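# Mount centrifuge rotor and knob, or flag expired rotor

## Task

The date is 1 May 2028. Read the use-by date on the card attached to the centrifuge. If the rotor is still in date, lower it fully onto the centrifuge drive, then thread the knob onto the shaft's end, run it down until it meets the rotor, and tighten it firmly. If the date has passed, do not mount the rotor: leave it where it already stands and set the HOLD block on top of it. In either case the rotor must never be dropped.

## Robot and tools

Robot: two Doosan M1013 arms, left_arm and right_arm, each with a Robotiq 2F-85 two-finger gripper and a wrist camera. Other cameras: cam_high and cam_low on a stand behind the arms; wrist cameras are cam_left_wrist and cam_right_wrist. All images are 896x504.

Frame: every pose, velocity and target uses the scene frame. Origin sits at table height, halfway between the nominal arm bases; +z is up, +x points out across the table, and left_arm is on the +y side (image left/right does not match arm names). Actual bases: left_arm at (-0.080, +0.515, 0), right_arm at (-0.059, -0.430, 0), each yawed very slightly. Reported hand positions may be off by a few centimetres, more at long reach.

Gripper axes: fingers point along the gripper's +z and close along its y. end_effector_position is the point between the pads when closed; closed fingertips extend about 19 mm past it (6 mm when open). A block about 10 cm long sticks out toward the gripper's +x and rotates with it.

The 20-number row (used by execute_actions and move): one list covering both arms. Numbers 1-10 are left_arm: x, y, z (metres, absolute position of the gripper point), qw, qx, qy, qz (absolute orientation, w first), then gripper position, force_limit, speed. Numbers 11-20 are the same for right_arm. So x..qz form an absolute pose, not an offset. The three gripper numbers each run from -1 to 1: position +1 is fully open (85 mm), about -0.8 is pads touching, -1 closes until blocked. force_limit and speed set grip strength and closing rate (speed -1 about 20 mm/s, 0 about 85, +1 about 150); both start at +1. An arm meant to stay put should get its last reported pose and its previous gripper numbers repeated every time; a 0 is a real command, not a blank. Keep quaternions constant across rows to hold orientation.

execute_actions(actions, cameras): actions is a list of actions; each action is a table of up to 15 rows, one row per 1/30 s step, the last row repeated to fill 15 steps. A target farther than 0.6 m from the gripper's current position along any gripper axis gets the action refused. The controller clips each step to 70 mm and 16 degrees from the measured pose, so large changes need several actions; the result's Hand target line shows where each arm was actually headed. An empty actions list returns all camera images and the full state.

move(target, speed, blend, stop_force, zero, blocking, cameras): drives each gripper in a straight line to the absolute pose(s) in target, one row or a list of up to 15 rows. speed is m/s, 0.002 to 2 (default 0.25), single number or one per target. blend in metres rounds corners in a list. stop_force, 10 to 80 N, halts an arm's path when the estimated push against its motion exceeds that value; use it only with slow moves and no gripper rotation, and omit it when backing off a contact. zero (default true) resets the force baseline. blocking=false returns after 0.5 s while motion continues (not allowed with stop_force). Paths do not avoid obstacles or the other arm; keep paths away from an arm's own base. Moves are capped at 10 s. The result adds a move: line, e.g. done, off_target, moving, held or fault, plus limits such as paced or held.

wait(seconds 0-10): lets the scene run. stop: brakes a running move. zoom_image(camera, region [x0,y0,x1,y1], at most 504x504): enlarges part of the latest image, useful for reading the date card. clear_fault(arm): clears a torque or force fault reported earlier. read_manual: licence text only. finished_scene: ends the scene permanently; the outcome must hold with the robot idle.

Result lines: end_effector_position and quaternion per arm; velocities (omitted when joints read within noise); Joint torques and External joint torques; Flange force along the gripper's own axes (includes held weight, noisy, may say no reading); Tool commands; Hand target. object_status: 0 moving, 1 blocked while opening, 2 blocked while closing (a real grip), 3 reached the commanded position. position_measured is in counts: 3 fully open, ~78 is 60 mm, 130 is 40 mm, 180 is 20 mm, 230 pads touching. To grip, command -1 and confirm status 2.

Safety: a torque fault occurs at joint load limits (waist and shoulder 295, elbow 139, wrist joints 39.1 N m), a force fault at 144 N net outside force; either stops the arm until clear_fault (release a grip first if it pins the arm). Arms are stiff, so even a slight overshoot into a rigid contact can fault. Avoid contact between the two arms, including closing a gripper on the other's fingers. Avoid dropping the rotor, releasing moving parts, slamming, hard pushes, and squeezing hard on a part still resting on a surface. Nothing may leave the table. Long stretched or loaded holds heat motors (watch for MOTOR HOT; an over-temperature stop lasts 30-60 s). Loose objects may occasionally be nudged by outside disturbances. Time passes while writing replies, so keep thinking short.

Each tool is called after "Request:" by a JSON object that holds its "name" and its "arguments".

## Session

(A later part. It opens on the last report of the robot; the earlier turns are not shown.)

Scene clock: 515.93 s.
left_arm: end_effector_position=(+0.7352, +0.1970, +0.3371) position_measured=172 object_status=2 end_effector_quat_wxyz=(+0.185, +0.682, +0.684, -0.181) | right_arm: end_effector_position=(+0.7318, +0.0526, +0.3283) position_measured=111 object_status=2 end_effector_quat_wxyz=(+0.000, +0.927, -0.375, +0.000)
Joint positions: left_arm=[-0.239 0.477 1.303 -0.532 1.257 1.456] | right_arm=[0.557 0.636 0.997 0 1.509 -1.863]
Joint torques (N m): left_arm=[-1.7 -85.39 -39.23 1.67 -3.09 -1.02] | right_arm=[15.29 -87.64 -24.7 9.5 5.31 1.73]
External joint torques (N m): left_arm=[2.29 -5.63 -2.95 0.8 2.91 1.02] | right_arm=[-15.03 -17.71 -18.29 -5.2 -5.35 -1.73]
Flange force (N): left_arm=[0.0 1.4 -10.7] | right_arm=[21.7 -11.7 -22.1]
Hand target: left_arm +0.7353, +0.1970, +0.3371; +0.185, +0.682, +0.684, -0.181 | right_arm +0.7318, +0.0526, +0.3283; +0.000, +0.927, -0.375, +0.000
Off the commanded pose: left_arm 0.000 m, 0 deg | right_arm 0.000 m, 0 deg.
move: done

Unloaded. Open the right gripper, raise it, then look.

Request:
{"name": "move", "arguments": {"target": [[0.7353,0.197,0.3371,0.185,0.682,0.684,-0.181,-1,0.0,-1,0.7316,0.0534,0.3283,0,0.9272,-0.3746,0,-1,0.1,-1],[0.7353,0.197,0.3371,0.185,0.682,0.684,-0.181,-1,0.0,-1,0.7316,0.0534,0.3283,0,0.9272,-0.3746,0,0.5,0.1,-0.8]], "speed": 0.02}}

Request:
{"name": "move", "arguments": {"target": [0.7353,0.197,0.3371,0.185,0.682,0.684,-0.181,-1,0.0,-1,0.7316,0.0534,0.42,0,0.9272,-0.3746,0,0.5,0.1,-0.8], "speed": 0.1, "cameras": ["cam_right_wrist","cam_left_wrist"]}}

Request:
{"name": "zoom_image", "arguments": {"camera": "cam_right_wrist", "region": [340, 120, 580, 330]}}

Scene clock: 520.17 s.
left_arm: end_effector_position=(+0.7353, +0.1970, +0.3371) position_measured=172 object_status=2 end_effector_quat_wxyz=(+0.185, +0.682, +0.684, -0.181) | right_arm: end_effector_position=(+0.7316, +0.0534, +0.3283) position_measured=66 object_status=0 end_effector_quat_wxyz=(+0.000, +0.927, -0.375, +0.000)
Joint positions: left_arm=[-0.239 0.477 1.303 -0.532 1.257 1.456] | right_arm=[0.558 0.636 0.996 0 1.509 -1.862]
Joint torques (N m): left_arm=[1.94 -79.4 -40.3 2.73 -6.3 -0.95] | right_arm=[-0.4 -105.69 -43.53 4.31 0.01 0.12]
External joint torques (N m): left_arm=[-2.02 -11.4 -1.86 -0.31 6.12 0.95] | right_arm=[0.65 0.23 0.61 -0.01 -0.04 -0.12]
Flange force (N): left_arm=[-3.4 -9.1 -14.5] | right_arm=[-0.9 1.4 1.1]
Hand target: left_arm +0.7353, +0.1970, +0.3371; +0.185, +0.682, +0.684, -0.181 | right_arm +0.7316, +0.0534, +0.3283; +0.000, +0.927, -0.375, +0.000
Off the commanded pose: left_arm 0.000 m, 0 deg | right_arm 0.000 m, 0 deg.
move: done

Scene clock: 521.43 s.
left_arm: end_effector_position=(+0.7353, +0.1970, +0.3371) position_measured=172 object_status=2 end_effector_quat_wxyz=(+0.185, +0.682, +0.684, -0.181) | right_arm: end_effector_position=(+0.7316, +0.0534, +0.4200) position_measured=66 object_status=3 end_effector_quat_wxyz=(+0.000, +0.927, -0.375, +0.000)
Joint positions: left_arm=[-0.239 0.477 1.303 -0.532 1.257 1.456] | right_arm=[0.558 0.64 0.825 0 1.676 -1.862]
Joint torques (N m): left_arm=[1.74 -79.24 -40.04 2.74 -6.21 -0.92] | right_arm=[0.48 -105.14 -43.42 4.24 -0.11 0.16]
External joint torques (N m): left_arm=[-1.27 -12.5 -2.38 -0.27 6.04 0.92] | right_arm=[-0.24 0 0.92 0.01 0.08 -0.16]
Flange force (N): left_arm=[-3.1 -9.5 -15.8] | right_arm=[-0.4 3.3 1.9]
Hand target: left_arm +0.7353, +0.1970, +0.3371; +0.185, +0.682, +0.684, -0.181 | right_arm +0.7316, +0.0534, +0.4200; +0.000, +0.927, -0.375, +0.000
Off the commanded pose: left_arm 0.000 m, 0 deg | right_arm 0.000 m, 0 deg.
move: done
Images, in order (width x height): cam_left_wrist 896x504, cam_right_wrist 896x504.

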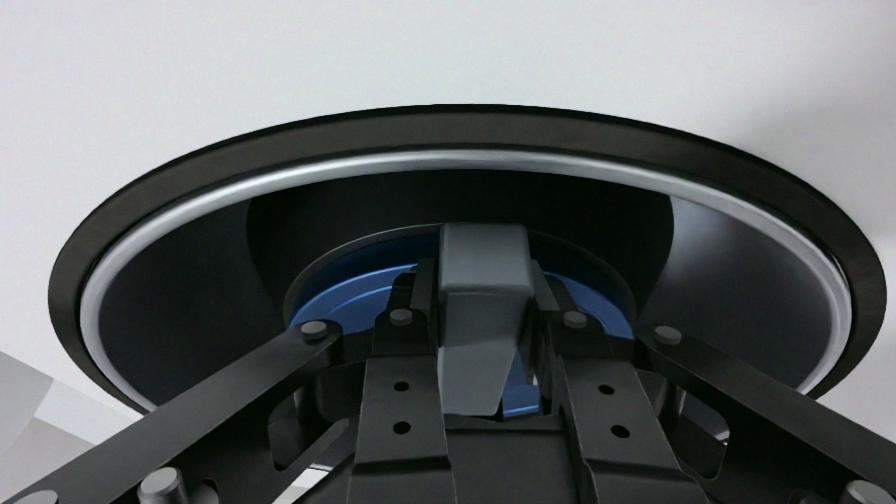

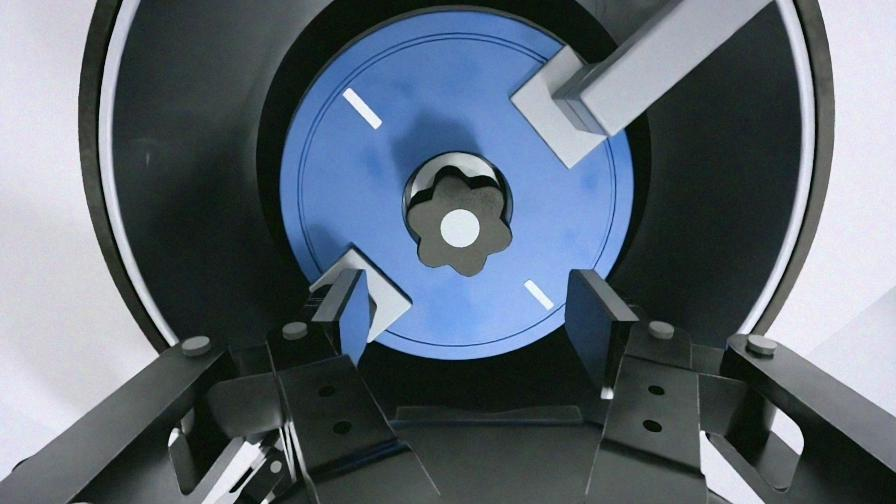

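Scaled by 2.100.

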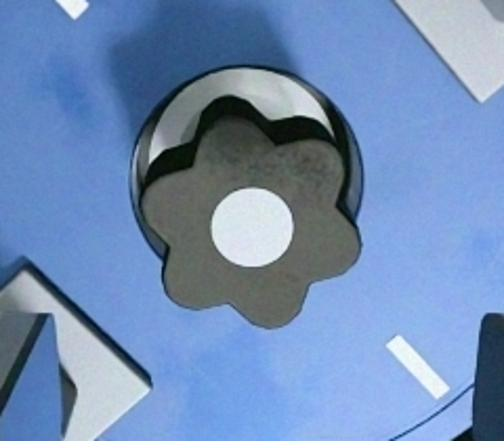

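Request:
{"name": "move", "arguments": {"target": [[0.7353,0.197,0.3371,0.185,0.682,0.684,-0.181,-1,0.0,-1,0.69,0.0526,0.47,0,0.5592,-0.829,0,0.5,0.1,-0.8],[0.7353,0.197,0.3371,0.185,0.682,0.684,-0.181,-1,0.0,-1,0.6,0.0526,0.44,0.342,0,0.9397,0,0.5,0.1,-0.8]], "speed": 0.35, "blend": [0.04,0], "cameras": ["cam_right_wrist"]}}

Request:
{"name": "zoom_image", "arguments": {"camera": "cam_right_wrist", "region": [340, 60, 600, 260]}}

Scene clock: 532.80 s.
left_arm: end_effector_position=(+0.7353, +0.1970, +0.3371) position_measured=172 object_status=2 end_effector_quat_wxyz=(+0.185, +0.682, +0.684, -0.181) | right_arm: end_effector_position=(+0.6000, +0.0526, +0.4401) position_measured=66 object_status=3 end_effector_quat_wxyz=(+0.342, +0.000, +0.940, +0.000)
Joint positions: left_arm=[-0.239 0.477 1.303 -0.532 1.257 1.456] | right_arm=[0.79 0.204 1.545 -0.576 0.926 0.986]
Joint torques (N m): left_arm=[1.81 -79.66 -40.24 2.72 -6.24 -0.94] | right_arm=[-1.16 -64.99 -43.7 2.56 -0.89 0.15]
External joint torques (N m): left_arm=[-1.24 -11.79 -2.08 -0.24 6.07 0.94] | right_arm=[1.23 1.33 0.93 -0.12 -0.07 -0.15]
Flange force (N): left_arm=[-2.8 -9.0 -15.2] | right_arm=[1.8 1.4 0.8]
Hand target: left_arm +0.7353, +0.1970, +0.3371; +0.185, +0.682, +0.684, -0.181 | right_arm +0.6000, +0.0526, +0.4400; +0.342, +0.000, +0.940, +0.000
Off the commanded pose: left_arm 0.000 m, 0 deg | right_arm 0.000 m, 0 deg.
move: done
Images, in order (width x height): cam_right_wrist 896x504.

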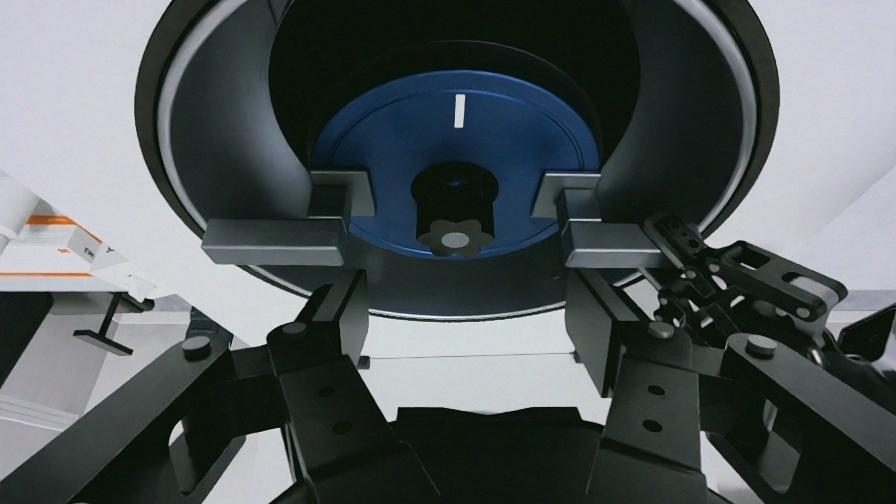

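Scaled by 1.938.

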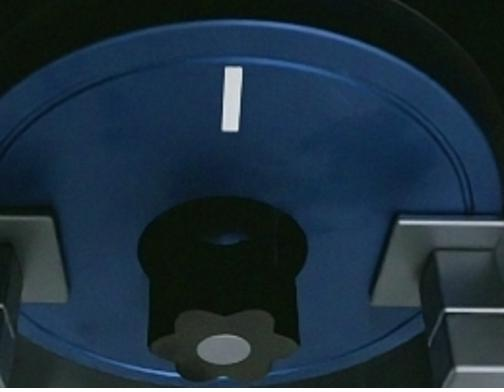

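Request:
{"name": "move", "arguments": {"target": [[0.7348,0.197,0.3371,0.185,0.682,0.684,-0.181,-1,0.0,-1,0.55,-0.1,0.55,0.342,0,0.9397,0,0.5,0.1,-0.8],[0.7348,0.197,0.3371,0.185,0.682,0.684,-0.181,0.3,0.0,-0.9,0.55,-0.1,0.55,0.342,0,0.9397,0,0.5,0.1,-0.8],[0.7348,0.26,0.4471,0.185,0.682,0.684,-0.181,0.3,0.0,-0.9,0.5,-0.3,0.55,0.342,0,0.9397,0,0.5,0.1,-0.8],[0.73,0.2,0.55,0,0.7071,0.7071,0,0.3,0.0,-0.9,0.5,-0.3,0.55,0.342,0,0.9397,0,0.5,0.1,-0.8]], "speed": 0.15, "cameras": ["cam_left_wrist","cam_low"]}}

Request:
{"name": "zoom_image", "arguments": {"camera": "cam_left_wrist", "region": [320, 50, 620, 300]}}

Scene clock: 544.27 s.
left_arm: end_effector_position=(+0.7300, +0.2000, +0.5500) position_measured=91 object_status=3 end_effector_quat_wxyz=(+0.000, +0.707, +0.707, +0.000) | right_arm: end_effector_position=(+0.5000, -0.3000, +0.5500) position_measured=66 object_status=3 end_effector_quat_wxyz=(+0.342, +0.000, +0.940, +0.000)
Joint positions: left_arm=[-0.397 0.57 0.704 0 1.868 1.16] | right_arm=[0.295 -0.268 1.802 -0.198 0.934 0.311]
Joint torques (N m): left_arm=[-2.2 -94.39 -37.92 3.72 -0.36 0.08] | right_arm=[-0.47 -19.52 -45.49 3.89 -1.56 0.27]
External joint torques (N m): left_arm=[2.36 -4.15 -3.37 0.55 0.38 -0.08] | right_arm=[0.57 2.44 0.82 -0.03 -0.1 -0.27]
Flange force (N): left_arm=[1.0 4.6 -8.2] | right_arm=[-1.2 1.6 2.9]
Hand target: left_arm +0.7300, +0.2000, +0.5500; +0.000, +0.707, +0.707, +0.000 | right_arm +0.5000, -0.3000, +0.5500; +0.342, +0.000, +0.940, +0.000
Off the commanded pose: left_arm 0.000 m, 0 deg | right_arm 0.000 m, 0 deg.
move: done
Images, in order (width x height): cam_low 896x504, cam_left_wrist 896x504.

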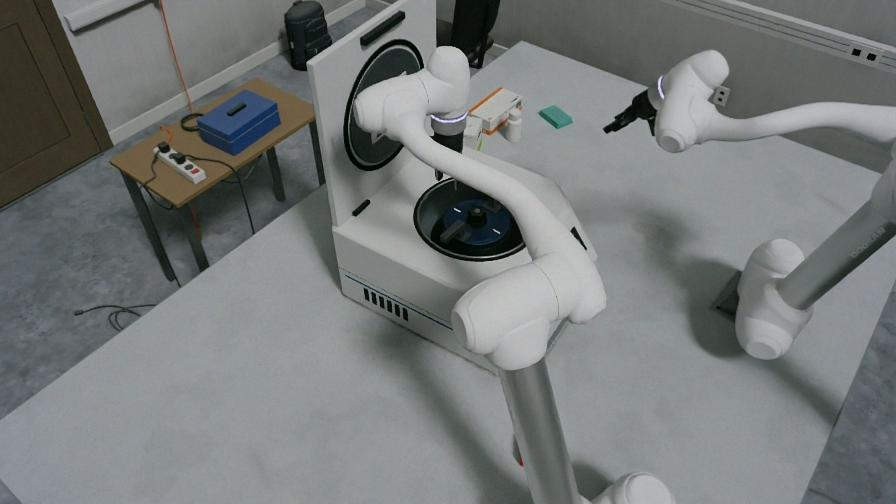

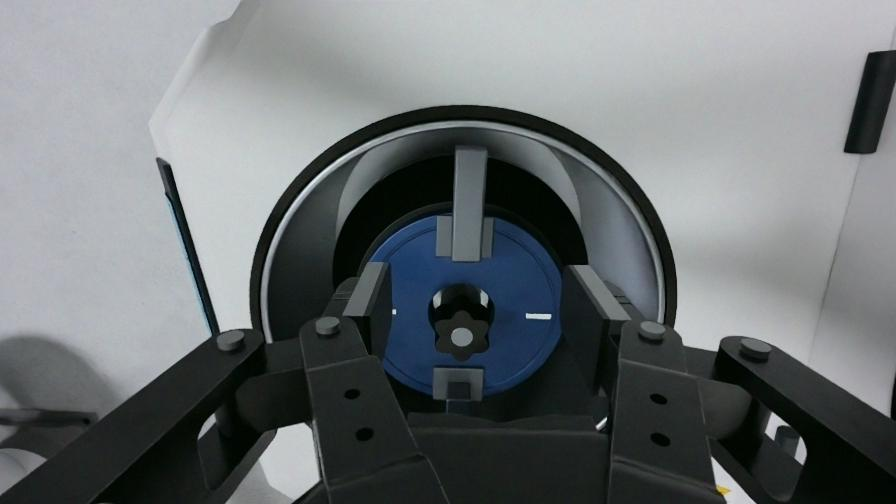

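Scaled by 1.680.

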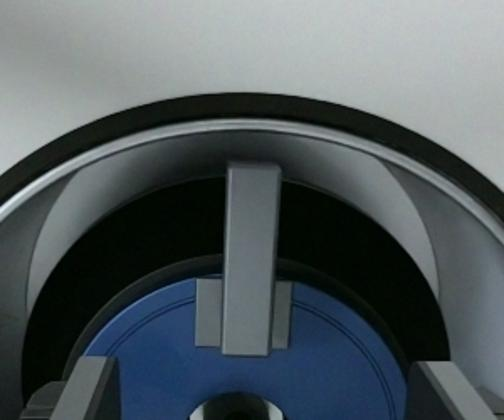

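Request:
{"name": "zoom_image", "arguments": {"camera": "cam_left_wrist", "region": [410, 260, 510, 370]}}

Scaled by 4.582.

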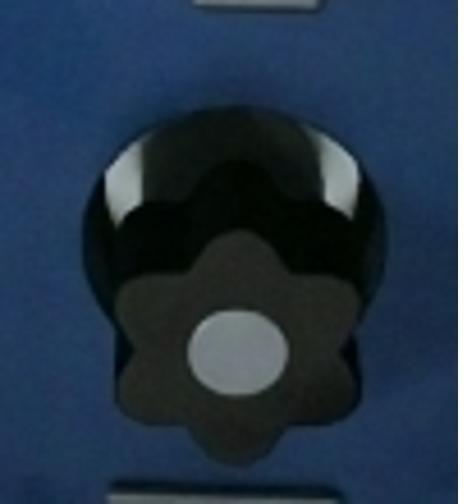

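Request:
{"name": "finished_scene", "arguments": {}}

The scene is finished: the task was done.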